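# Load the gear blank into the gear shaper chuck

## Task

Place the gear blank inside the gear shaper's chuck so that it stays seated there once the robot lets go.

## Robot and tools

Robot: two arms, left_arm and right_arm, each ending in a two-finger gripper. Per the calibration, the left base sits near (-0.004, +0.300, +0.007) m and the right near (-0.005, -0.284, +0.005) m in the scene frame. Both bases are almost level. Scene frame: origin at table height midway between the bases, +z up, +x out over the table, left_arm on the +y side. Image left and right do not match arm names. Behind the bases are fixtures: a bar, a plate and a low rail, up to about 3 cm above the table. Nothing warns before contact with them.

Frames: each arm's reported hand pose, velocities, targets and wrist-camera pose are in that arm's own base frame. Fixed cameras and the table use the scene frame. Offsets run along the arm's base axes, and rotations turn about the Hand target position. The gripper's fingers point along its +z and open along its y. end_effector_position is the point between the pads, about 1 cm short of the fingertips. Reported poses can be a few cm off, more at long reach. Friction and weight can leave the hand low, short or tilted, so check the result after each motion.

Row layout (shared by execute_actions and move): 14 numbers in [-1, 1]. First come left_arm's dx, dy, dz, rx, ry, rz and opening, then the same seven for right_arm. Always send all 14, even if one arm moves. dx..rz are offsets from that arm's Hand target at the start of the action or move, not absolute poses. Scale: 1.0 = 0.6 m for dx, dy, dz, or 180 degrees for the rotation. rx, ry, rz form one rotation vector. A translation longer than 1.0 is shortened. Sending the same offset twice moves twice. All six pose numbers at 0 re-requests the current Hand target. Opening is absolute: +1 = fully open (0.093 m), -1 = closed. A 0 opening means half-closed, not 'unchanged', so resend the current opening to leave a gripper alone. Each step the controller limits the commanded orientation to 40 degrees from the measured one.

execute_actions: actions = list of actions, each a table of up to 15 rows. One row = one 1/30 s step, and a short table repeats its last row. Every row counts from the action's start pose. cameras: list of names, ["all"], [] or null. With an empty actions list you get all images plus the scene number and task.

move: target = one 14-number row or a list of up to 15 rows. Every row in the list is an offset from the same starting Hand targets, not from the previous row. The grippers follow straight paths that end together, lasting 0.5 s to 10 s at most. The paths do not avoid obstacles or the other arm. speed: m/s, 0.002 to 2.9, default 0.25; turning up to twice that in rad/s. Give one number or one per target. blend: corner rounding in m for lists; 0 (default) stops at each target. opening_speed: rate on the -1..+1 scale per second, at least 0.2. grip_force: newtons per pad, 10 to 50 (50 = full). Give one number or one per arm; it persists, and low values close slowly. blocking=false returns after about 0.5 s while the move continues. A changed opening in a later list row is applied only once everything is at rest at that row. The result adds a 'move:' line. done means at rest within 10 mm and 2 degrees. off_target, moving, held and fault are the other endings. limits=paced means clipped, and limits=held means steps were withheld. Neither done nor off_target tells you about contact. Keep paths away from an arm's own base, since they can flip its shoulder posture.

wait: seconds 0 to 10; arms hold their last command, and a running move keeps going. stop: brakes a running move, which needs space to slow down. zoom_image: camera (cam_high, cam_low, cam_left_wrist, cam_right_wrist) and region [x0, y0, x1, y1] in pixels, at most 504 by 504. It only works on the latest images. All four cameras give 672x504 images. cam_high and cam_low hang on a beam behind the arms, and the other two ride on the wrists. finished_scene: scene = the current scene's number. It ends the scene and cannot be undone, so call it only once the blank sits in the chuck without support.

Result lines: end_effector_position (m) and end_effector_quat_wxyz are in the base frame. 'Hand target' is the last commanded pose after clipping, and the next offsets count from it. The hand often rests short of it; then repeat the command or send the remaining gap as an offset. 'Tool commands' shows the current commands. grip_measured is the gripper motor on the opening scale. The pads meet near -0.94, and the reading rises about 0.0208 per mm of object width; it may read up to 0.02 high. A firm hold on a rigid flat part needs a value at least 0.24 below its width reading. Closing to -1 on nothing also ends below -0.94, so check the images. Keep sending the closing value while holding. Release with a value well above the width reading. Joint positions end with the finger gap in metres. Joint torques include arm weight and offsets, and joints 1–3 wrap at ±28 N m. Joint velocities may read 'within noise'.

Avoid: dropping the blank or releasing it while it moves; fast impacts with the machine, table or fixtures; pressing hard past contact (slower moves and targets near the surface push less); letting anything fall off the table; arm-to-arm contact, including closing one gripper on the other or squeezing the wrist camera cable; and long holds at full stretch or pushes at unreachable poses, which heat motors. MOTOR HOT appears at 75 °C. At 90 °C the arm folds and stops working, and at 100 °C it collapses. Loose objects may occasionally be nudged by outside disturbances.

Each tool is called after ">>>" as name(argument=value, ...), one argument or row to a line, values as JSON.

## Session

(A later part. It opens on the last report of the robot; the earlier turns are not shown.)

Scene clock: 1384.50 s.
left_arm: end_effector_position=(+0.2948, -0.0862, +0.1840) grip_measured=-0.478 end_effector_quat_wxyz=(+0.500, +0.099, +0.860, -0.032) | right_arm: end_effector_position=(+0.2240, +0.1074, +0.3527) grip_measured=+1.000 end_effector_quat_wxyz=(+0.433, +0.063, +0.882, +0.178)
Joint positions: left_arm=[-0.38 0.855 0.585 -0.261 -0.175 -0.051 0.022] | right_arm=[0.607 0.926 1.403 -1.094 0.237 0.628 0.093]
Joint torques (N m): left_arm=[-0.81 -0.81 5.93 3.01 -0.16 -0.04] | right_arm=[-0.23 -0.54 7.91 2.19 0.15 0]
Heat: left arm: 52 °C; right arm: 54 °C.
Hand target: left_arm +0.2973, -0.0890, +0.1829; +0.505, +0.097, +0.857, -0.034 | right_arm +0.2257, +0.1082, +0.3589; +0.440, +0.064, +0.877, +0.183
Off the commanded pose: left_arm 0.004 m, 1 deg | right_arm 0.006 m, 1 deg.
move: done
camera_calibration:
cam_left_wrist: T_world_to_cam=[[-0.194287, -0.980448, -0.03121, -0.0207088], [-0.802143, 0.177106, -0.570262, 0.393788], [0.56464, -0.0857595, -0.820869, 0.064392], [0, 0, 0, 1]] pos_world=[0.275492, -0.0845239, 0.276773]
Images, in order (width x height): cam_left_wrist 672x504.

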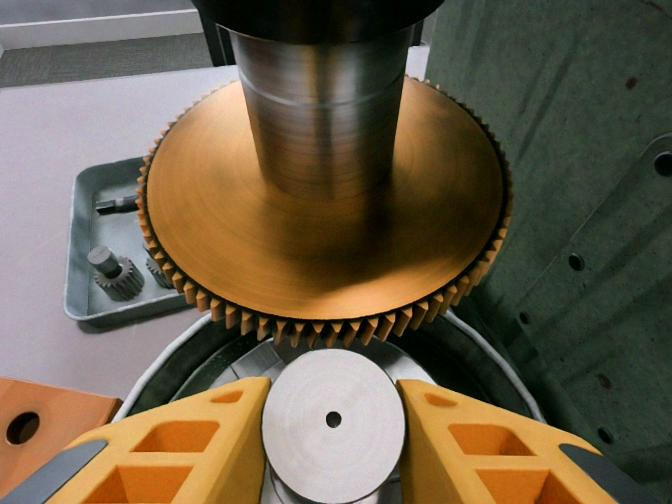

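>>> move(
  target=[
    [0.0,0.0085,0.03,0,0.0,0,-0.62,0,0,0,0,0,0,1],
    [0.0,0.0085,0.002,0,0.0,0,-0.62,0,0,0,0,0,0,1],
  ],
  speed=0.1,
  cameras=[],
)

>>> move(
  target=[
    [0.0,0.001,0.03,0,0.0,0,-0.62,0,0,0,0,0,0,1],
    [0.0,0.001,0.0,0,0.0,0,-0.62,0,0,0,0,0,0,1],
  ],
  speed=0.1,
  cameras=["cam_left_wrist"],
)

>>> zoom_image(
  camera="cam_left_wrist",
  region=[240, 400, 430, 504],
)

Scene clock: 1399.33 s.
left_arm: end_effector_position=(+0.2953, -0.0832, +0.1837) grip_measured=-0.478 end_effector_quat_wxyz=(+0.498, +0.095, +0.861, -0.031) | right_arm: end_effector_position=(+0.2240, +0.1074, +0.3527) grip_measured=+1.000 end_effector_quat_wxyz=(+0.433, +0.063, +0.882, +0.178)
Joint positions: left_arm=[-0.366 0.855 0.587 -0.266 -0.168 -0.051 0.022] | right_arm=[0.607 0.926 1.403 -1.094 0.237 0.628 0.093]
Joint torques (N m): left_arm=[0.57 -1.77 5.86 2.97 0 0.11] | right_arm=[-0.23 -0.51 7.91 2.19 0.16 0]
Heat: left arm: 53 °C; right arm: 54 °C.
Hand target: left_arm +0.2973, -0.0839, +0.1841; +0.505, +0.097, +0.857, -0.034 | right_arm +0.2257, +0.1082, +0.3589; +0.440, +0.064, +0.877, +0.183
Off the commanded pose: left_arm 0.002 m, 1 deg | right_arm 0.006 m, 1 deg.
move: done
No camera images: "cameras" was empty.

Scene clock: 1400.77 s.
left_arm: end_effector_position=(+0.2955, -0.0828, +0.1836) grip_measured=-0.478 end_effector_quat_wxyz=(+0.498, +0.095, +0.861, -0.032) | right_arm: end_effector_position=(+0.2240, +0.1074, +0.3527) grip_measured=+1.000 end_effector_quat_wxyz=(+0.433, +0.063, +0.882, +0.178)
Joint positions: left_arm=[-0.363 0.855 0.587 -0.266 -0.165 -0.051 0.022] | right_arm=[0.607 0.926 1.403 -1.094 0.237 0.628 0.093]
Joint torques (N m): left_arm=[0.76 -1.87 5.9 2.94 0.01 0.13] | right_arm=[-0.21 -0.53 7.92 2.19 0.15 -0.01]
Heat: left arm: 53 °C; right arm: 54 °C.
Hand target: left_arm +0.2973, -0.0833, +0.1840; +0.505, +0.097, +0.857, -0.034 | right_arm +0.2257, +0.1082, +0.3589; +0.440, +0.064, +0.877, +0.183
Off the commanded pose: left_arm 0.002 m, 1 deg | right_arm 0.006 m, 1 deg.
move: done
camera_calibration:
cam_left_wrist: T_world_to_cam=[[-0.186927, -0.981999, -0.0271513, -0.020364], [-0.806125, 0.169128, -0.56706, 0.39345], [0.561445, -0.0841116, -0.823229, 0.0654982], [0, 0, 0, 1]] pos_world=[0.276589, -0.0810315, 0.276477]
Images, in order (width x height): cam_left_wrist 672x504.

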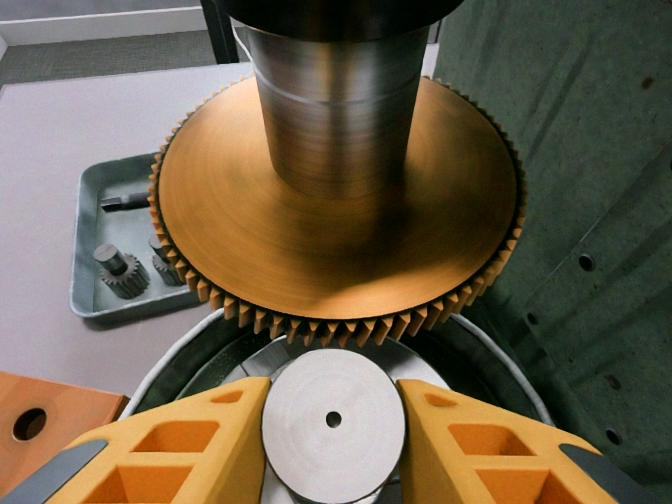

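Scaled by 2.653 from the camera's 672x504 image, which has a finer 960x720 frame.

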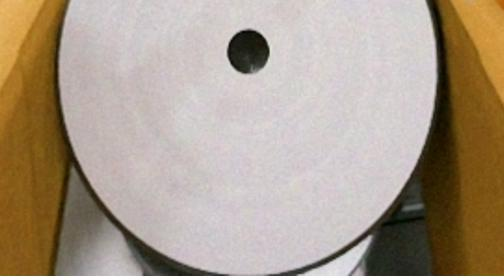

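>>> move(
  target=[
    [-0.002,-0.0065,0.03,0,0.0,0,-0.62,0,0,0,0,0,0,1],
    [-0.002,-0.0065,0.0,0,0.0,0,-0.62,0,0,0,0,0,0,1],
  ],
  speed=0.1,
  cameras=[],
)

>>> move(
  target=[
    [-0.0015,0,0.03,0,0.0,0,-0.62,0,0,0,0,0,0,1],
    [-0.0015,0.0,0.0,0,0.0,0,-0.62,0,0,0,0,0,0,1],
  ],
  speed=0.1,
  cameras=[],
)

>>> move(
  target=[
    [-0.0015,0,0.03,0,0.0,0,-0.62,0,0,0,0,0,0,1],
    [-0.0015,0.0,-0.001,0,0.0,0,-0.62,0,0,0,0,0,0,1],
  ],
  speed=0.1,
  cameras=[],
)

Scene clock: 1408.10 s.
left_arm: end_effector_position=(+0.2949, -0.0842, +0.1837) grip_measured=-0.478 end_effector_quat_wxyz=(+0.498, +0.097, +0.861, -0.031) | right_arm: end_effector_position=(+0.2240, +0.1074, +0.3527) grip_measured=+1.000 end_effector_quat_wxyz=(+0.433, +0.063, +0.882, +0.178)
Joint positions: left_arm=[-0.372 0.855 0.588 -0.268 -0.171 -0.051 0.022] | right_arm=[0.607 0.926 1.403 -1.094 0.237 0.628 0.093]
Joint torques (N m): left_arm=[-0.79 -1.69 5.89 2.95 -0.11 0.02] | right_arm=[-0.24 -0.53 7.91 2.19 0.16 0]
Heat: left arm: 54 °C; right arm: 54 °C.
Hand target: left_arm +0.2961, -0.0873, +0.1841; +0.505, +0.097, +0.857, -0.034 | right_arm +0.2257, +0.1082, +0.3589; +0.440, +0.064, +0.877, +0.183
Off the commanded pose: left_arm 0.003 m, 1 deg | right_arm 0.006 m, 1 deg.
move: done
No camera images: "cameras" was empty.

Scene clock: 1409.43 s.
left_arm: end_effector_position=(+0.2915, -0.0831, +0.1821) grip_measured=-0.478 end_effector_quat_wxyz=(+0.491, +0.098, +0.865, -0.028) | right_arm: end_effector_position=(+0.2240, +0.1074, +0.3527) grip_measured=+1.000 end_effector_quat_wxyz=(+0.433, +0.063, +0.882, +0.178)
Joint positions: left_arm=[-0.375 0.847 0.592 -0.296 -0.175 -0.051 0.022] | right_arm=[0.607 0.926 1.403 -1.094 0.237 0.628 0.093]
Joint torques (N m): left_arm=[-0.75 -1.42 5.59 3.25 -0.11 0] | right_arm=[-0.24 -0.5 7.91 2.18 0.16 0]
Heat: left arm: 54 °C; right arm: 54 °C.
Hand target: left_arm +0.2952, -0.0872, +0.1841; +0.505, +0.097, +0.857, -0.034 | right_arm +0.2257, +0.1082, +0.3589; +0.440, +0.064, +0.877, +0.183
Off the commanded pose: left_arm 0.006 m, 2 deg | right_arm 0.006 m, 1 deg.
move: done
No camera images: "cameras" was empty.

Scene clock: 1410.63 s.
left_arm: end_effector_position=(+0.2916, -0.0831, +0.1824) grip_measured=-0.478 end_effector_quat_wxyz=(+0.494, +0.098, +0.864, -0.028) | right_arm: end_effector_position=(+0.2240, +0.1074, +0.3527) grip_measured=+1.000 end_effector_quat_wxyz=(+0.433, +0.063, +0.882, +0.178)
Joint positions: left_arm=[-0.376 0.844 0.588 -0.29 -0.177 -0.051 0.022] | right_arm=[0.607 0.926 1.403 -1.094 0.237 0.628 0.093]
Joint torques (N m): left_arm=[-0.91 -1.39 5.49 3.16 -0.11 -0.04] | right_arm=[-0.21 -0.49 7.91 2.2 0.15 0]
Heat: left arm: 54 °C; right arm: 54 °C.
Hand target: left_arm +0.2943, -0.0872, +0.1835; +0.505, +0.097, +0.857, -0.034 | right_arm +0.2257, +0.1082, +0.3589; +0.440, +0.064, +0.877, +0.183
Off the commanded pose: left_arm 0.005 m, 2 deg | right_arm 0.006 m, 1 deg.
move: done
No camera images: "cameras" was empty.

>>> move(
  target=[
    [0.0,0.003,-0.02,0.0,0.0,0,-0.62,0,0,0,0,0,0,1],
  ],
  speed=0.05,
  cameras=["cam_left_wrist"],
)

>>> zoom_image(
  camera="cam_left_wrist",
  region=[240, 330, 430, 504],
)

Scene clock: 1427.70 s.
left_arm: end_effector_position=(+0.2952, -0.0838, +0.1825) grip_measured=-0.478 end_effector_quat_wxyz=(+0.514, +0.093, +0.852, -0.032) | right_arm: end_effector_position=(+0.2240, +0.1074, +0.3527) grip_measured=+1.000 end_effector_quat_wxyz=(+0.433, +0.063, +0.882, +0.178)
Joint positions: left_arm=[-0.376 0.835 0.546 -0.209 -0.181 -0.051 0.022] | right_arm=[0.607 0.926 1.403 -1.094 0.237 0.628 0.093]
Joint torques (N m): left_arm=[0.12 -0.65 4.96 2.83 0.02 0.03] | right_arm=[-0.24 -0.5 7.91 2.19 0.16 0]
Heat: left arm: 55 °C; right arm: 54 °C.
Hand target: left_arm +0.2943, -0.0854, +0.1715; +0.505, +0.097, +0.857, -0.034 | right_arm +0.2257, +0.1082, +0.3589; +0.440, +0.064, +0.877, +0.183
Off the commanded pose: left_arm 0.011 m, 1 deg | right_arm 0.006 m, 1 deg.
move: off_target (left_arm)
camera_calibration:
cam_left_wrist: T_world_to_cam=[[-0.183865, -0.982534, -0.0286622, -0.0220492], [-0.785518, 0.164401, -0.596603, 0.391632], [0.590894, -0.0871796, -0.802025, 0.0518618], [0, 0, 0, 1]] pos_world=[0.272935, -0.0815273, 0.274611]
Images, in order (width x height): cam_left_wrist 672x504.

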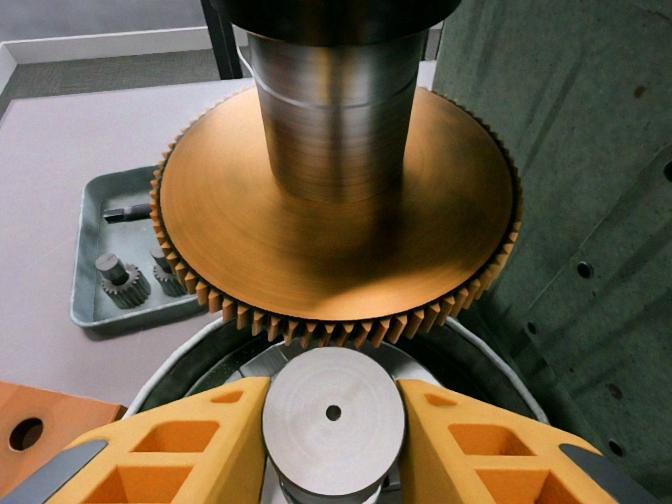

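Scaled by 2.653 from the camera's 672x504 image, which has a finer 960x720 frame.

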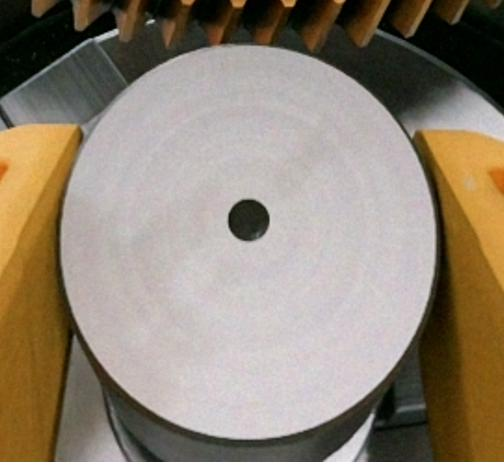

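>>> move(
  target=[
    [0.002,0.0,0.026,0.0,0.0,0,-0.62,0,0,0,0,0,0,1],
    [0.002,0.0,0.024,0.0,0.0,0,-0.2,0,0,0,0,0,0,1],
  ],
  speed=0.05,
  opening_speed=0.4,
  cameras=["cam_left_wrist"],
)

>>> zoom_image(
  camera="cam_left_wrist",
  region=[240, 330, 430, 504],
)

Scene clock: 1446.67 s.
left_arm: end_effector_position=(+0.2938, -0.0836, +0.1806) grip_measured=-0.202 end_effector_quat_wxyz=(+0.505, +0.095, +0.857, -0.030) | right_arm: end_effector_position=(+0.2240, +0.1074, +0.3527) grip_measured=+1.000 end_effector_quat_wxyz=(+0.433, +0.063, +0.882, +0.178)
Joint positions: left_arm=[-0.376 0.84 0.557 -0.235 -0.179 -0.051 0.035] | right_arm=[0.607 0.926 1.403 -1.094 0.237 0.628 0.093]
Joint torques (N m): left_arm=[0.39 -0.83 8.87 2.46 0.03 0.03] | right_arm=[-0.24 -0.51 7.94 2.19 0.16 0]
Heat: left arm: 52 °C; right arm: 54 °C.
Hand target: left_arm +0.2955, -0.0854, +0.1857; +0.505, +0.097, +0.857, -0.034 | right_arm +0.2257, +0.1082, +0.3589; +0.440, +0.064, +0.877, +0.183
Off the commanded pose: left_arm 0.006 m, 1 deg | right_arm 0.006 m, 1 deg.
move: done
camera_calibration:
cam_left_wrist: T_world_to_cam=[[-0.186148, -0.982015, -0.0315411, -0.0209584], [-0.796487, 0.169621, -0.580377, 0.390159], [0.57529, -0.0829142, -0.813737, 0.0582158], [0, 0, 0, 1]] pos_world=[0.273364, -0.0819338, 0.273151]
Images, in order (width x height): cam_left_wrist 672x504.

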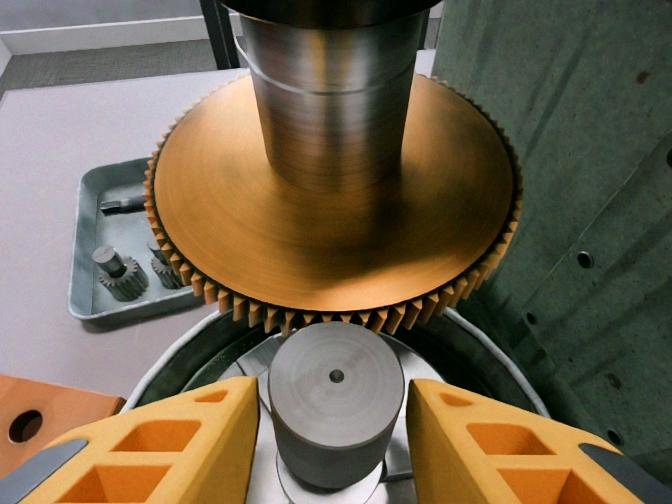

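Scaled by 2.653 from the camera's 672x504 image, which has a finer 960x720 frame.

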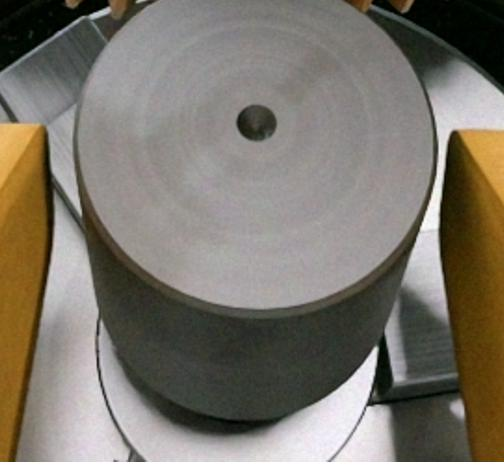

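>>> move(
  target=[
    [0.009,0.0,-0.006,0,0,0,-0.2,0,0,0,0,0,0,1],
    [0.009,0.0,-0.006,0,0,0,-0.62,0,0,0,0,0,0,1],
  ],
  speed=0.05,
  opening_speed=0.4,
  cameras=["cam_left_wrist"],
)

>>> move(
  target=[
    [-0.006,0.0,-0.01,0.0096,0.044,0,-0.62,0,0,0,0,0,0,1],
  ],
  speed=0.05,
  cameras=["cam_left_wrist"],
)

Scene clock: 1461.90 s.
left_arm: end_effector_position=(+0.2970, -0.0841, +0.1756) grip_measured=-0.462 end_effector_quat_wxyz=(+0.499, +0.097, +0.861, -0.030) | right_arm: end_effector_position=(+0.2240, +0.1074, +0.3527) grip_measured=+1.000 end_effector_quat_wxyz=(+0.433, +0.063, +0.882, +0.178)
Joint positions: left_arm=[-0.368 0.866 0.557 -0.223 -0.168 -0.047 0.023] | right_arm=[0.607 0.926 1.403 -1.094 0.237 0.628 0.093]
Joint torques (N m): left_arm=[0.69 -1.01 8.38 2.68 0.01 0.09] | right_arm=[-0.23 -0.53 7.9 2.19 0.15 0]
Heat: left arm: 52 °C; right arm: 54 °C.
Hand target: left_arm +0.3009, -0.0855, +0.1822; +0.505, +0.097, +0.857, -0.034 | right_arm +0.2257, +0.1082, +0.3589; +0.440, +0.064, +0.877, +0.183
Off the commanded pose: left_arm 0.008 m, 1 deg | right_arm 0.006 m, 1 deg.
move: done
camera_calibration:
cam_left_wrist: T_world_to_cam=[[-0.189429, -0.98138, -0.0317766, -0.0199265], [-0.804156, 0.173628, -0.568495, 0.390385], [0.563427, -0.0821359, -0.822073, 0.0572689], [0, 0, 0, 1]] pos_world=[0.277889, -0.0826334, 0.268378]
Images, in order (width x height): cam_left_wrist 672x504.

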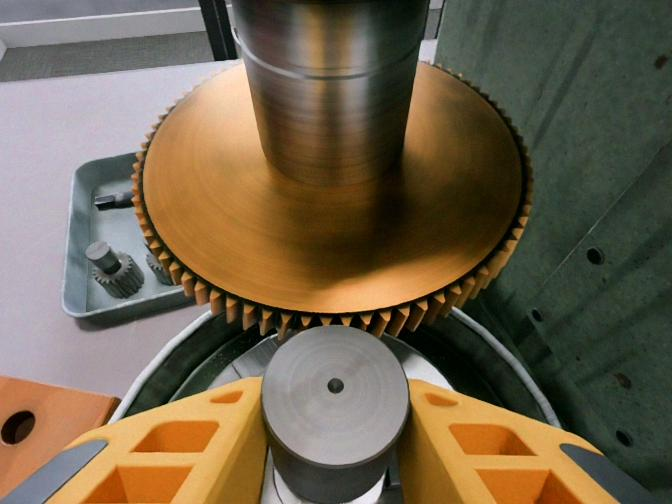

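Scene clock: 1463.67 s.
left_arm: end_effector_position=(+0.2991, -0.0849, +0.1750) grip_measured=-0.476 end_effector_quat_wxyz=(+0.455, +0.104, +0.884, -0.022) | right_arm: end_effector_position=(+0.2240, +0.1074, +0.3527) grip_measured=+1.000 end_effector_quat_wxyz=(+0.433, +0.063, +0.882, +0.178)
Joint positions: left_arm=[-0.363 0.939 0.662 -0.357 -0.16 -0.047 0.022] | right_arm=[0.607 0.926 1.403 -1.094 0.237 0.628 0.093]
Joint torques (N m): left_arm=[0.61 -1.66 9.17 2 0.07 -0.07] | right_arm=[-0.24 -0.51 7.9 2.19 0.15 0]
Heat: left arm: 52 °C; right arm: 54 °C.
Hand target: left_arm +0.2973, -0.0854, +0.1762; +0.443, +0.102, +0.890, -0.028 | right_arm +0.2257, +0.1082, +0.3589; +0.440, +0.064, +0.877, +0.183
Off the commanded pose: left_arm 0.002 m, 2 deg | right_arm 0.006 m, 1 deg.
move: done
camera_calibration:
cam_left_wrist: T_world_to_cam=[[-0.195519, -0.979682, -0.0446634, -0.0160896], [-0.854796, 0.192566, -0.481916, 0.393424], [0.480725, -0.0560458, -0.875079, 0.09175], [0, 0, 0, 1]] pos_world=[0.289045, -0.0863804, 0.269167]
Images, in order (width x height): cam_left_wrist 672x504.

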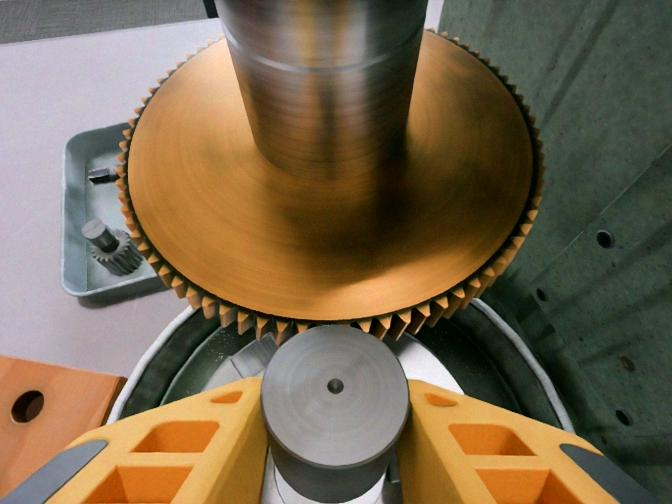

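>>> move(
  target=[
    [-0.008,0.0,0.002,-0.0087,-0.04,0,-0.62,0,0,0,0,0,0,1],
    [-0.0155,0.0,0.0,-0.0174,-0.08,0,-0.62,0,0,0,0,0,0,1],
  ],
  speed=0.08,
  blend=[0.003,0],
  cameras=["cam_left_wrist"],
)

>>> zoom_image(
  camera="cam_left_wrist",
  region=[240, 330, 430, 504],
)

Scene clock: 1487.10 s.
left_arm: end_effector_position=(+0.2896, -0.0823, +0.1772) grip_measured=-0.477 end_effector_quat_wxyz=(+0.550, +0.087, +0.830, -0.036) | right_arm: end_effector_position=(+0.2240, +0.1074, +0.3527) grip_measured=+1.000 end_effector_quat_wxyz=(+0.433, +0.063, +0.882, +0.178)
Joint positions: left_arm=[-0.389 0.762 0.431 -0.082 -0.202 -0.047 0.022] | right_arm=[0.607 0.926 1.403 -1.094 0.237 0.628 0.093]
Joint torques (N m): left_arm=[-1.01 -1.85 5.81 2.91 -0.09 0.07] | right_arm=[-0.25 -0.51 7.92 2.19 0.16 0]
Heat: left arm: 51 °C; right arm: 54 °C.
Hand target: left_arm +0.2880, -0.0854, +0.1762; +0.554, +0.093, +0.827, -0.039 | right_arm +0.2257, +0.1082, +0.3589; +0.440, +0.064, +0.877, +0.183
Off the commanded pose: left_arm 0.004 m, 1 deg | right_arm 0.006 m, 1 deg.
move: done
camera_calibration:
cam_left_wrist: T_world_to_cam=[[-0.178097, -0.983728, -0.0236639, -0.024357], [-0.733354, 0.148727, -0.66338, 0.379313], [0.656105, -0.100792, -0.747908, 0.021511], [0, 0, 0, 1]] pos_world=[0.259719, -0.0782064, 0.267141]
Images, in order (width x height): cam_left_wrist 672x504.

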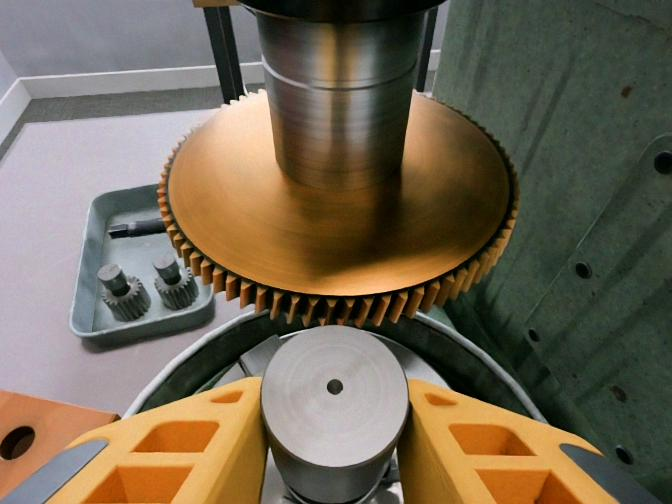

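Scaled by 2.653 from the camera's 672x504 image, which has a finer 960x720 frame.

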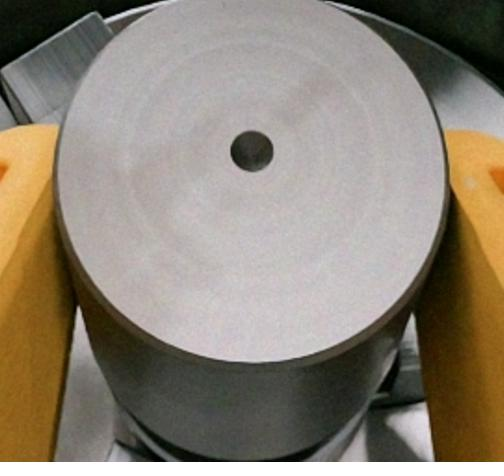

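>>> move(
  target=[
    [0.004,0.0,-0.004,0,0,0,-0.62,0,0,0,0,0,0,1],
  ],
  speed=0.03,
  cameras=[],
)

>>> move(
  target=[
    [0.004,0.0,-0.004,0,0,0,-0.62,0,0,0,0,0,0,1],
  ],
  speed=0.03,
  cameras=["cam_left_wrist"],
)

>>> zoom_image(
  camera="cam_left_wrist",
  region=[240, 330, 430, 504],
)

Scene clock: 1495.60 s.
left_arm: end_effector_position=(+0.2902, -0.0825, +0.1774) grip_measured=-0.477 end_effector_quat_wxyz=(+0.554, +0.087, +0.827, -0.037) | right_arm: end_effector_position=(+0.2240, +0.1074, +0.3527) grip_measured=+1.000 end_effector_quat_wxyz=(+0.433, +0.063, +0.882, +0.178)
Joint positions: left_arm=[-0.389 0.762 0.424 -0.066 -0.202 -0.047 0.022] | right_arm=[0.607 0.926 1.403 -1.094 0.237 0.628 0.093]
Joint torques (N m): left_arm=[-0.43 -0.62 5.82 2.96 -0.03 0.11] | right_arm=[-0.23 -0.51 7.91 2.19 0.16 0]
Heat: left arm: 52 °C; right arm: 54 °C.
Hand target: left_arm +0.2904, -0.0854, +0.1738; +0.554, +0.093, +0.826, -0.039 | right_arm +0.2257, +0.1082, +0.3589; +0.440, +0.064, +0.877, +0.183
Off the commanded pose: left_arm 0.005 m, 1 deg | right_arm 0.006 m, 1 deg.
move: done
No camera images: "cameras" was empty.

Scene clock: 1496.37 s.
left_arm: end_effector_position=(+0.2926, -0.0835, +0.1768) grip_measured=-0.477 end_effector_quat_wxyz=(+0.556, +0.086, +0.826, -0.037) | right_arm: end_effector_position=(+0.2240, +0.1074, +0.3527) grip_measured=+1.000 end_effector_quat_wxyz=(+0.433, +0.063, +0.882, +0.178)
Joint positions: left_arm=[-0.389 0.775 0.419 -0.041 -0.202 -0.047 0.022] | right_arm=[0.607 0.926 1.403 -1.094 0.237 0.628 0.093]
Joint torques (N m): left_arm=[0.18 -0.51 5.79 2.93 0 0.1] | right_arm=[-0.2 -0.53 7.91 2.19 0.15 0]
Heat: left arm: 52 °C; right arm: 54 °C.
Hand target: left_arm +0.2928, -0.0854, +0.1715; +0.554, +0.093, +0.826, -0.039 | right_arm +0.2257, +0.1082, +0.3589; +0.440, +0.064, +0.877, +0.183
Off the commanded pose: left_arm 0.006 m, 1 deg | right_arm 0.006 m, 1 deg.
move: done
camera_calibration:
cam_left_wrist: T_world_to_cam=[[-0.177813, -0.98385, -0.0205257, -0.025761], [-0.723916, 0.144906, -0.674498, 0.38031], [0.666579, -0.105075, -0.737991, 0.0138465], [0, 0, 0, 1]] pos_world=[0.261502, -0.0789993, 0.266208]
Images, in order (width x height): cam_left_wrist 672x504.

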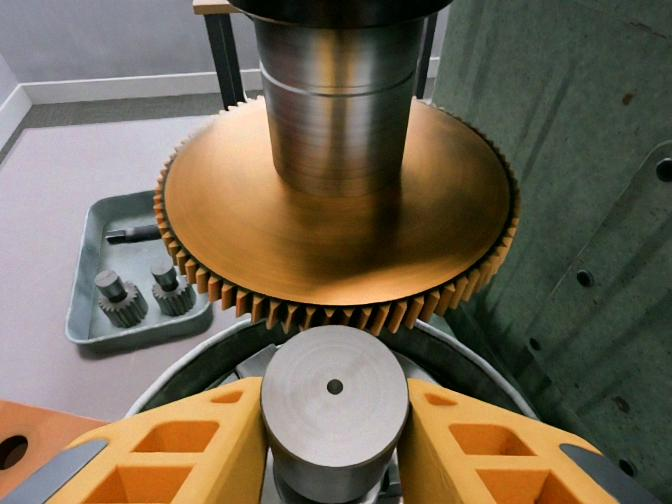

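Scaled by 2.653 from the camera's 672x504 image, which has a finer 960x720 frame.

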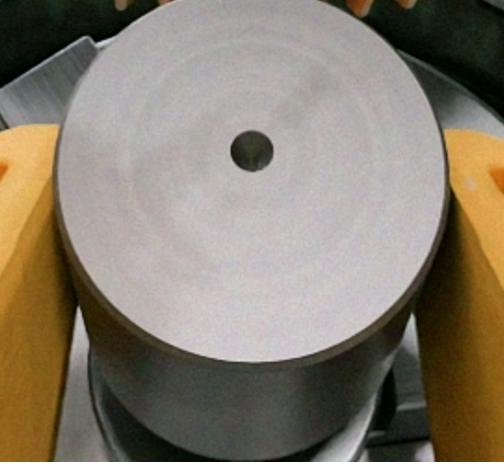

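>>> move(
  target=[
    [-0.003,0.0,-0.003,-0.0036,-0.0165,0,-0.62,0,0,0,0,0,0,1],
  ],
  speed=0.04,
  cameras=[],
)

>>> move(
  target=[
    [0.0,0.0,-0.008,0,0,0,-0.62,0,0,0,0,0,0,1],
  ],
  speed=0.03,
  cameras=["cam_left_wrist"],
)

>>> zoom_image(
  camera="cam_left_wrist",
  region=[240, 310, 430, 504],
)

Scene clock: 1513.73 s.
left_arm: end_effector_position=(+0.2922, -0.0827, +0.1755) grip_measured=-0.478 end_effector_quat_wxyz=(+0.578, +0.082, +0.811, -0.041) | right_arm: end_effector_position=(+0.2240, +0.1074, +0.3527) grip_measured=+1.000 end_effector_quat_wxyz=(+0.433, +0.063, +0.882, +0.178)
Joint positions: left_arm=[-0.389 0.753 0.361 0.049 -0.205 -0.043 0.022] | right_arm=[0.607 0.926 1.403 -1.094 0.237 0.628 0.093]
Joint torques (N m): left_arm=[-0.64 -0.72 5.44 2.94 -0.03 0.13] | right_arm=[-0.24 -0.5 7.94 2.19 0.16 0]
Heat: left arm: 54 °C; right arm: 54 °C.
Hand target: left_arm +0.2910, -0.0854, +0.1696; +0.576, +0.091, +0.812, -0.041 | right_arm +0.2257, +0.1082, +0.3589; +0.440, +0.064, +0.877, +0.183
Off the commanded pose: left_arm 0.007 m, 1 deg | right_arm 0.006 m, 1 deg.
move: done
No camera images: "cameras" was empty.

Scene clock: 1514.53 s.
left_arm: end_effector_position=(+0.2926, -0.0827, +0.1745) grip_measured=-0.478 end_effector_quat_wxyz=(+0.583, +0.080, +0.807, -0.042) | right_arm: end_effector_position=(+0.2240, +0.1074, +0.3527) grip_measured=+1.000 end_effector_quat_wxyz=(+0.433, +0.063, +0.882, +0.178)
Joint positions: left_arm=[-0.389 0.753 0.344 0.08 -0.207 -0.043 0.022] | right_arm=[0.607 0.926 1.403 -1.094 0.237 0.628 0.093]
Joint torques (N m): left_arm=[-0.54 -0.18 5.37 2.89 -0.02 0.11] | right_arm=[-0.23 -0.51 7.91 2.19 0.15 0]
Heat: left arm: 54 °C; right arm: 54 °C.
Hand target: left_arm +0.2910, -0.0855, +0.1649; +0.576, +0.091, +0.812, -0.042 | right_arm +0.2257, +0.1082, +0.3589; +0.440, +0.064, +0.877, +0.183
Off the commanded pose: left_arm 0.010 m, 2 deg | right_arm 0.006 m, 1 deg.
move: done
camera_calibration:
cam_left_wrist: T_world_to_cam=[[-0.174083, -0.984655, -0.0122193, -0.0275771], [-0.679713, 0.129131, -0.722022, 0.37262], [0.71252, -0.117386, -0.691762, -0.0103184], [0, 0, 0, 1]] pos_world=[0.255826, -0.0764818, 0.261565]
Images, in order (width x height): cam_left_wrist 672x504.

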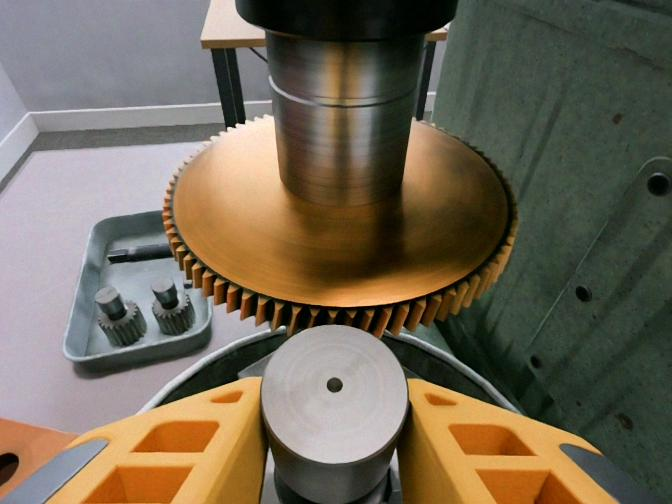

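Scaled by 2.598 from the camera's 672x504 image, which has a finer 960x720 frame.

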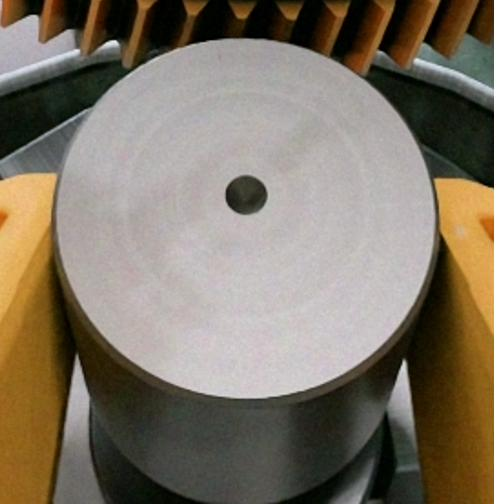

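>>> move(
  target=[
    [0.004,0.0,-0.004,0.0048,0.022,0,-0.62,0,0,0,0,0,0,1],
    [-0.002,0.0,-0.006,-0.003,-0.014,0,-0.62,0,0,0,0,0,0,1],
    [0.004,0.0,-0.008,0.0048,0.022,0,-0.62,0,0,0,0,0,0,1],
    [-0.002,0.0,-0.010,-0.003,-0.014,0,-0.62,0,0,0,0,0,0,1],
    [0.004,0.0,-0.012,0.0048,0.022,0,-0.62,0,0,0,0,0,0,1],
    [0.002,0.0,-0.012,0.001,0.004,0,-0.62,0,0,0,0,0,0,1],
  ],
  speed=0.08,
  blend=0.002,
  cameras=["cam_left_wrist"],
)

Scene clock: 1531.27 s.
left_arm: end_effector_position=(+0.2957, -0.0834, +0.1746) grip_measured=-0.478 end_effector_quat_wxyz=(+0.589, +0.080, +0.803, -0.039) | right_arm: end_effector_position=(+0.2240, +0.1074, +0.3527) grip_measured=+1.000 end_effector_quat_wxyz=(+0.433, +0.063, +0.882, +0.178)
Joint positions: left_arm=[-0.392 0.773 0.335 0.122 -0.215 -0.037 0.022] | right_arm=[0.607 0.926 1.403 -1.094 0.237 0.628 0.093]
Joint torques (N m): left_arm=[-0.03 -0.23 5.12 2.6 0.12 0.05] | right_arm=[-0.23 -0.5 7.91 2.19 0.15 0]
Heat: left arm: 53 °C; right arm: 54 °C.
Hand target: left_arm +0.2922, -0.0854, +0.1576; +0.570, +0.091, +0.815, -0.041 | right_arm +0.2257, +0.1082, +0.3589; +0.440, +0.064, +0.877, +0.183
Off the commanded pose: left_arm 0.017 m, 3 deg | right_arm 0.006 m, 1 deg.
move: off_target (left_arm)
camera_calibration:
cam_left_wrist: T_world_to_cam=[[-0.170349, -0.985236, -0.017079, -0.0280039], [-0.669067, 0.128373, -0.732032, 0.373465], [0.723416, -0.113274, -0.681057, -0.017283], [0, 0, 0, 1]] pos_world=[0.257605, -0.0774909, 0.261139]
Images, in order (width x height): cam_left_wrist 672x504.

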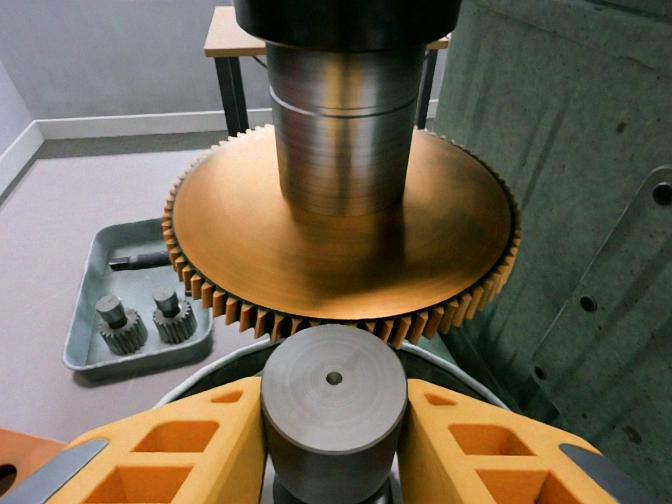

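>>> execute_actions(
  actions=[],
)

Scene clock: 1547.83 s.
left_arm: end_effector_position=(+0.2957, -0.0834, +0.1746) grip_measured=-0.478 end_effector_quat_wxyz=(+0.589, +0.080, +0.803, -0.039) | right_arm: end_effector_position=(+0.2240, +0.1074, +0.3527) grip_measured=+1.000 end_effector_quat_wxyz=(+0.433, +0.063, +0.882, +0.178)
Joint positions: left_arm=[-0.392 0.773 0.335 0.122 -0.215 -0.037 0.022] | right_arm=[0.607 0.926 1.403 -1.094 0.237 0.628 0.093]
Joint velocities: within noise
Joint torques (N m): left_arm=[0.09 -0.23 5 2.6 0.11 0.06] | right_arm=[-0.21 -0.53 7.91 2.19 0.15 0]
Heat: left arm: 52 °C; right arm: 54 °C.
Hand target: left_arm +0.2922, -0.0854, +0.1576; +0.570, +0.092, +0.815, -0.041 | right_arm +0.2257, +0.1082, +0.3589; +0.440, +0.064, +0.877, +0.183
Tool commands: left_gripper/opening=-0.62 right_gripper/opening=+1.0
Off the commanded pose: left_arm 0.017 m, 3 deg | right_arm 0.006 m, 1 deg.
camera_calibration:
cam_left_wrist: T_world_to_cam=[[-0.170349, -0.985236, -0.017079, -0.0280039], [-0.669067, 0.128373, -0.732032, 0.373465], [0.723416, -0.113274, -0.681057, -0.017283], [0, 0, 0, 1]] pos_world=[0.257605, -0.0774909, 0.261139]

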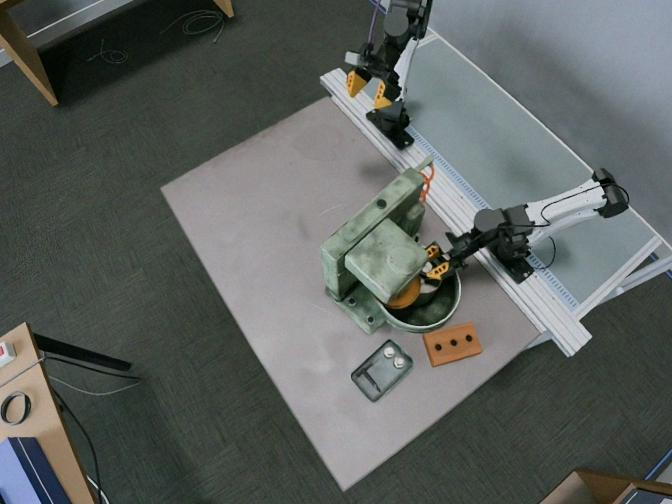

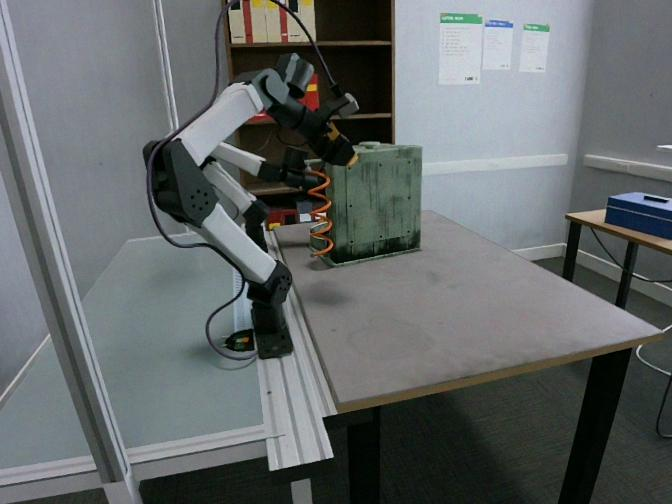

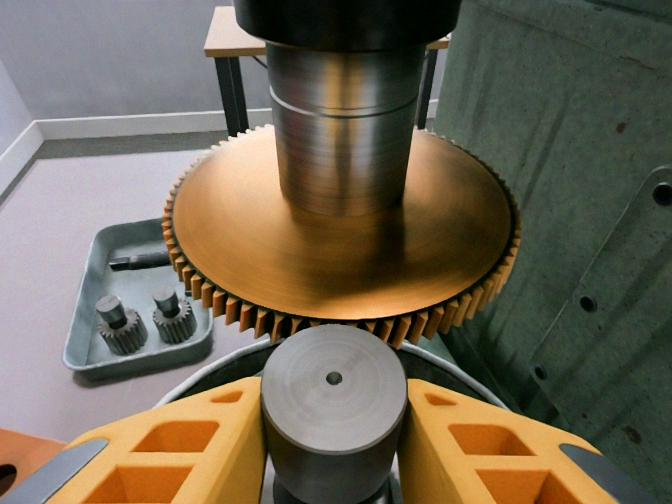

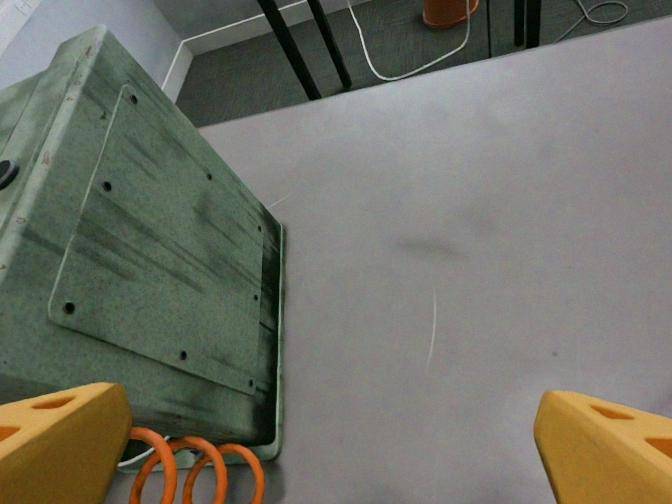

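>>> move(
  target=[0.004,0.003,0.02,0.0008,0.0037,0,-0.62,0,0,0,0,0,0,1],
  speed=0.03,
  cameras=["cam_left_wrist"],
)

>>> zoom_image(
  camera="cam_left_wrist",
  region=[210, 290, 460, 504],
)

Scene clock: 1582.63 s.
left_arm: end_effector_position=(+0.2959, -0.0827, +0.1757) grip_measured=-0.478 end_effector_quat_wxyz=(+0.583, +0.082, +0.807, -0.041) | right_arm: end_effector_position=(+0.2240, +0.1074, +0.3527) grip_measured=+1.000 end_effector_quat_wxyz=(+0.433, +0.063, +0.882, +0.178)
Joint positions: left_arm=[-0.382 0.773 0.354 0.089 -0.2 -0.037 0.022] | right_arm=[0.607 0.926 1.403 -1.094 0.237 0.628 0.093]
Joint torques (N m): left_arm=[0.73 -0.47 8.24 2.2 0.12 0.1] | right_arm=[-0.24 -0.5 7.91 2.19 0.15 0]
Heat: left arm: 52 °C; right arm: 54 °C.
Hand target: left_arm +0.2946, -0.0836, +0.1696; +0.565, +0.092, +0.819, -0.040 | right_arm +0.2257, +0.1082, +0.3589; +0.440, +0.064, +0.877, +0.183
Off the commanded pose: left_arm 0.006 m, 3 deg | right_arm 0.006 m, 1 deg.
move: off_target (left_arm)
camera_calibration:
cam_left_wrist: T_world_to_cam=[[-0.174382, -0.984553, -0.0156731, -0.026292], [-0.679543, 0.131848, -0.721691, 0.375921], [0.71261, -0.115199, -0.692038, -0.0115861], [0, 0, 0, 1]] pos_world=[0.259126, -0.0767849, 0.262869]
Images, in order (width x height): cam_left_wrist 672x504.

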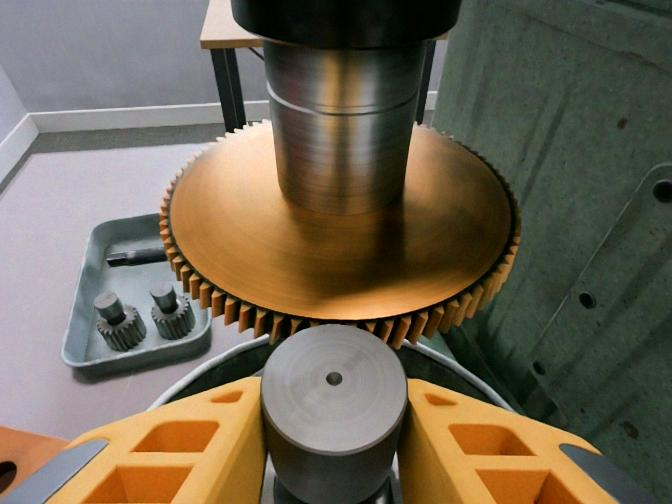

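Scaled by 2.016 from the camera's 672x504 image, which has a finer 960x720 frame.

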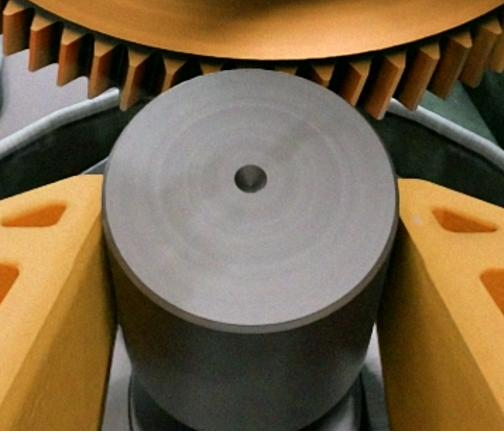

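>>> move(
  target=[
    [0,0,0.004,0,0,0,-0.2,0,0,0,0,0,0,1],
    [0,0,0.004,0,0,0,0.1,0,0,0,0,0,0,1],
    [-0.10,0.021,0.008,0,0,0,0.1,0,0,0,0,0,0,1],
  ],
  speed=0.06,
  cameras=["cam_left_wrist"],
)

>>> zoom_image(
  camera="cam_left_wrist",
  region=[210, 250, 460, 504],
)

Scene clock: 1589.70 s.
left_arm: end_effector_position=(+0.2369, -0.0715, +0.1815) grip_measured=+0.098 end_effector_quat_wxyz=(+0.573, +0.094, +0.813, -0.041) | right_arm: end_effector_position=(+0.2240, +0.1074, +0.3527) grip_measured=+1.000 end_effector_quat_wxyz=(+0.433, +0.063, +0.882, +0.178)
Joint positions: left_arm=[-0.479 0.388 0.354 -0.329 -0.276 -0.059 0.05] | right_arm=[0.607 0.926 1.403 -1.094 0.237 0.628 0.093]
Joint torques (N m): left_arm=[-0.65 0.29 5.83 2.57 -0.17 -0.08] | right_arm=[-0.23 -0.51 7.92 2.19 0.15 0]
Heat: left arm: 52 °C; right arm: 54 °C.
Hand target: left_arm +0.2346, -0.0711, +0.1745; +0.566, +0.092, +0.819, -0.040 | right_arm +0.2257, +0.1082, +0.3589; +0.440, +0.064, +0.877, +0.183
Off the commanded pose: left_arm 0.008 m, 1 deg | right_arm 0.006 m, 1 deg.
move: done
camera_calibration:
cam_left_wrist: T_world_to_cam=[[-0.193719, -0.980684, -0.0270586, -0.0185062], [-0.693171, 0.156339, -0.703613, 0.34029], [0.694253, -0.117547, -0.710068, 0.0432367], [0, 0, 0, 1]] pos_world=[0.202277, -0.066267, 0.269632]
Images, in order (width x height): cam_left_wrist 672x504.

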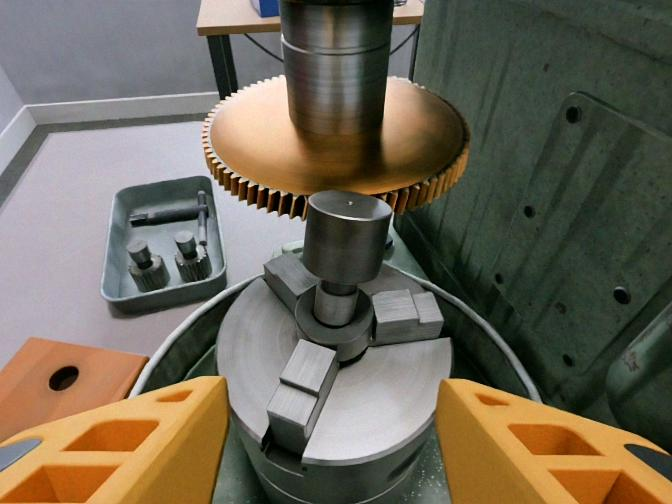

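Scaled by 1.984 from the camera's 672x504 image, which has a finer 960x720 frame.

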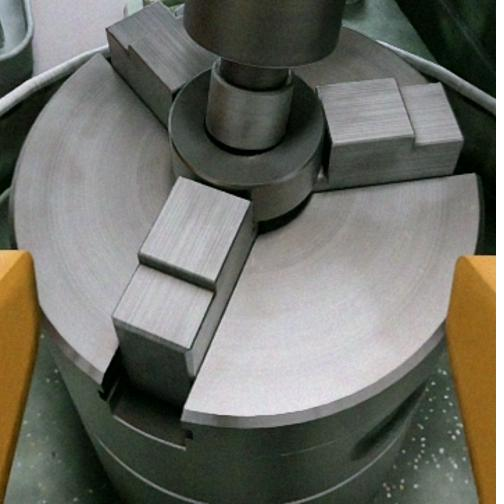

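>>> move(
  target=[
    [0.1,-0.021,-0.006,0,0,0,0.1,0,0,0,0,0,0,1],
    [0.1,-0.021,-0.008,0,0,0,-0.3,0,0,0,0,0,0,1],
  ],
  speed=0.08,
  cameras=["cam_left_wrist"],
)

>>> zoom_image(
  camera="cam_left_wrist",
  region=[210, 290, 460, 504],
)

Scene clock: 1628.73 s.
left_arm: end_effector_position=(+0.2909, -0.0829, +0.1632) grip_measured=-0.298 end_effector_quat_wxyz=(+0.560, +0.089, +0.823, -0.040) | right_arm: end_effector_position=(+0.2240, +0.1074, +0.3527) grip_measured=+1.000 end_effector_quat_wxyz=(+0.433, +0.063, +0.882, +0.178)
Joint positions: left_arm=[-0.382 0.771 0.354 0.031 -0.189 -0.04 0.031] | right_arm=[0.607 0.926 1.403 -1.094 0.237 0.628 0.093]
Joint torques (N m): left_arm=[0.69 -0.25 8.38 2.83 0.02 0.15] | right_arm=[-0.2 -0.5 7.9 2.19 0.15 0.01]
Heat: left arm: 53 °C; right arm: 54 °C.
Hand target: left_arm +0.2947, -0.0836, +0.1697; +0.566, +0.092, +0.819, -0.040 | right_arm +0.2257, +0.1082, +0.3589; +0.440, +0.064, +0.877, +0.183
Off the commanded pose: left_arm 0.007 m, 1 deg | right_arm 0.006 m, 1 deg.
move: done
camera_calibration:
cam_left_wrist: T_world_to_cam=[[-0.185226, -0.982493, -0.0199805, -0.0235047], [-0.716108, 0.148873, -0.681928, 0.369108], [0.672964, -0.112003, -0.731146, 0.00143775], [0, 0, 0, 1]] pos_world=[0.259, -0.0778826, 0.252287]
Images, in order (width x height): cam_left_wrist 672x504.

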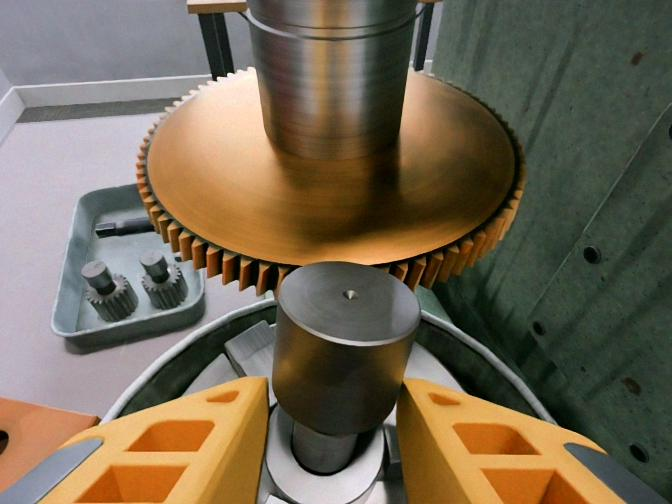

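Scaled by 2.016 from the camera's 672x504 image, which has a finer 960x720 frame.

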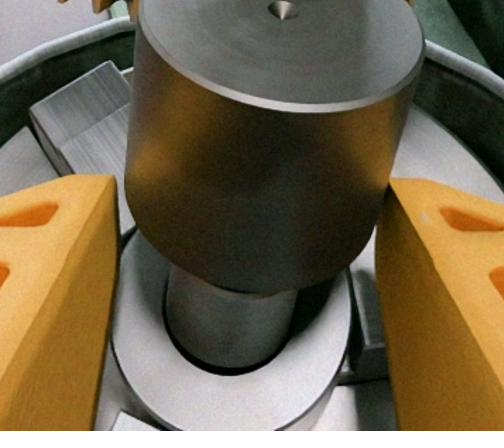

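>>> zoom_image(
  camera="cam_left_wrist",
  region=[260, 400, 390, 504],
)

Scaled by 3.877 from the camera's 672x504 image, which has a finer 960x720 frame.

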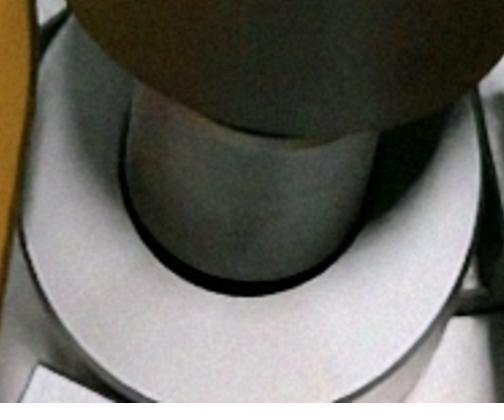

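>>> move(
  target=[0,0,0,0,0,0,-0.62,0,0,0,0,0,0,1],
  opening_speed=0.3,
  grip_force=[15,50],
  cameras=["cam_left_wrist"],
)

Scene clock: 1656.23 s.
left_arm: end_effector_position=(+0.2908, -0.0835, +0.1632) grip_measured=-0.381 end_effector_quat_wxyz=(+0.560, +0.090, +0.823, -0.042) | right_arm: end_effector_position=(+0.2240, +0.1074, +0.3527) grip_measured=+1.000 end_effector_quat_wxyz=(+0.433, +0.063, +0.882, +0.178)
Joint positions: left_arm=[-0.382 0.771 0.354 0.031 -0.185 -0.04 0.027] | right_arm=[0.607 0.926 1.403 -1.094 0.237 0.628 0.093]
Joint torques (N m): left_arm=[0.72 -0.24 8.38 2.84 -0.04 0.13] | right_arm=[-0.23 -0.51 7.9 2.19 0.16 0]
Heat: left arm: 54 °C; right arm: 54 °C.
Hand target: left_arm +0.2946, -0.0836, +0.1697; +0.565, +0.092, +0.819, -0.040 | right_arm +0.2257, +0.1082, +0.3589; +0.440, +0.064, +0.877, +0.183
Off the commanded pose: left_arm 0.008 m, 1 deg | right_arm 0.006 m, 1 deg.
grip_force (N): 15, 50
move: done
camera_calibration:
cam_left_wrist: T_world_to_cam=[[-0.188779, -0.981844, -0.0185603, -0.0232949], [-0.715925, 0.150538, -0.681755, 0.369138], [0.672171, -0.115413, -0.731345, 0.00144535], [0, 0, 0, 1]] pos_world=[0.258906, -0.0782745, 0.252286]
Images, in order (width x height): cam_left_wrist 672x504.

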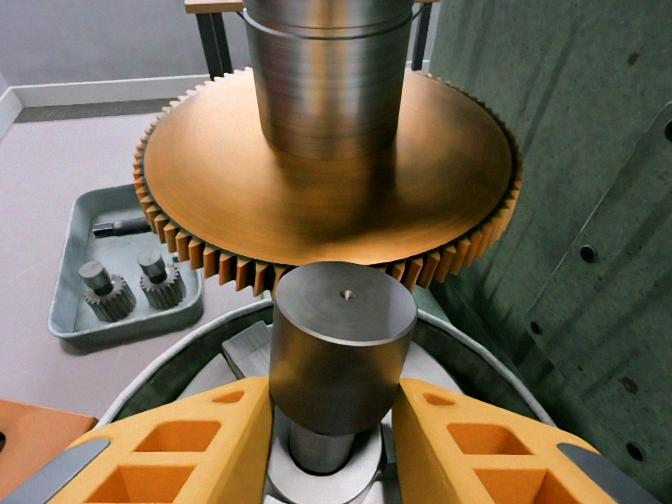

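>>> move(
  target=[-0.012,0.008,0,0,0,0,-0.62,0,0,0,0,0,0,1],
  speed=0.03,
  cameras=["cam_left_wrist"],
)

>>> zoom_image(
  camera="cam_left_wrist",
  region=[210, 290, 460, 504],
)

Scene clock: 1665.87 s.
left_arm: end_effector_position=(+0.2873, -0.0807, +0.1651) grip_measured=-0.384 end_effector_quat_wxyz=(+0.560, +0.090, +0.823, -0.043) | right_arm: end_effector_position=(+0.2240, +0.1074, +0.3527) grip_measured=+1.000 end_effector_quat_wxyz=(+0.433, +0.063, +0.882, +0.178)
Joint positions: left_arm=[-0.37 0.739 0.354 0.001 -0.172 -0.036 0.027] | right_arm=[0.607 0.926 1.403 -1.094 0.237 0.628 0.093]
Joint torques (N m): left_arm=[0.8 -2.11 7.2 2.7 -0.06 0.15] | right_arm=[-0.21 -0.5 7.91 2.19 0.15 0.01]
Heat: left arm: 54 °C; right arm: 54 °C.
Hand target: left_arm +0.2874, -0.0789, +0.1697; +0.565, +0.092, +0.819, -0.040 | right_arm +0.2257, +0.1082, +0.3589; +0.440, +0.064, +0.877, +0.183
Off the commanded pose: left_arm 0.005 m, 1 deg | right_arm 0.006 m, 1 deg.
grip_force (N): 15, 50
move: done
camera_calibration:
cam_left_wrist: T_world_to_cam=[[-0.190489, -0.981549, -0.0165877, -0.0209132], [-0.715823, 0.150443, -0.681883, 0.36746], [0.671797, -0.118018, -0.731273, 0.00542428], [0, 0, 0, 1]] pos_world=[0.255408, -0.075169, 0.254184]
Images, in order (width x height): cam_left_wrist 672x504.

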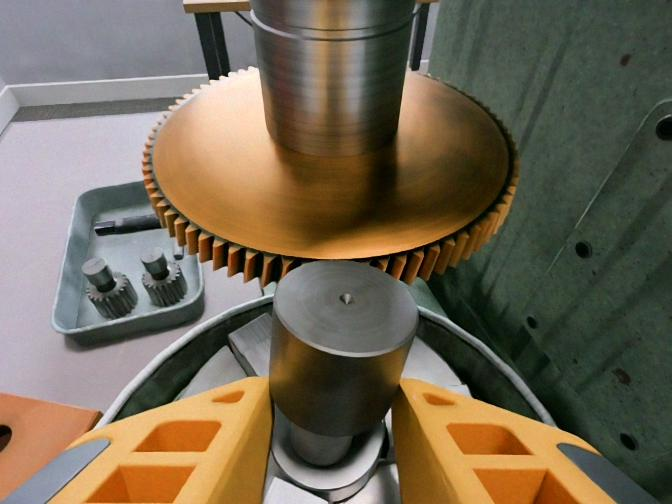

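Scaled by 2.016 from the camera's 672x504 image, which has a finer 960x720 frame.

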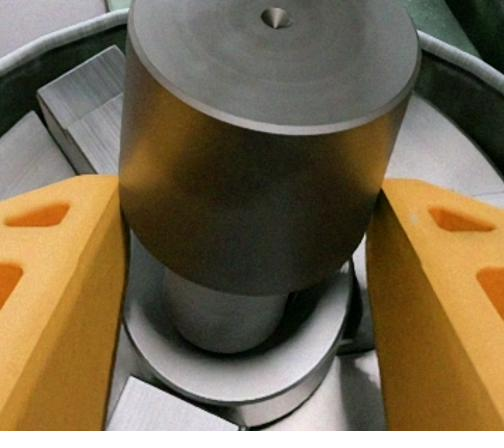

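>>> zoom_image(
  camera="cam_left_wrist",
  region=[260, 400, 390, 504],
)

Scaled by 3.877 from the camera's 672x504 image, which has a finer 960x720 frame.

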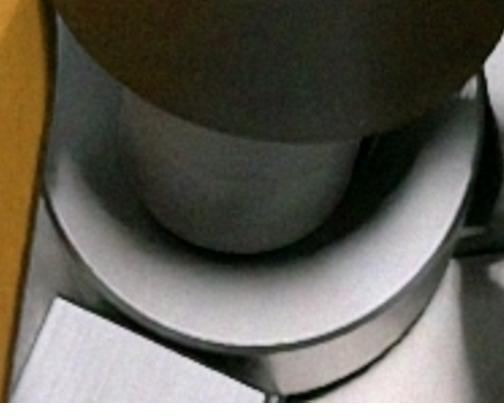

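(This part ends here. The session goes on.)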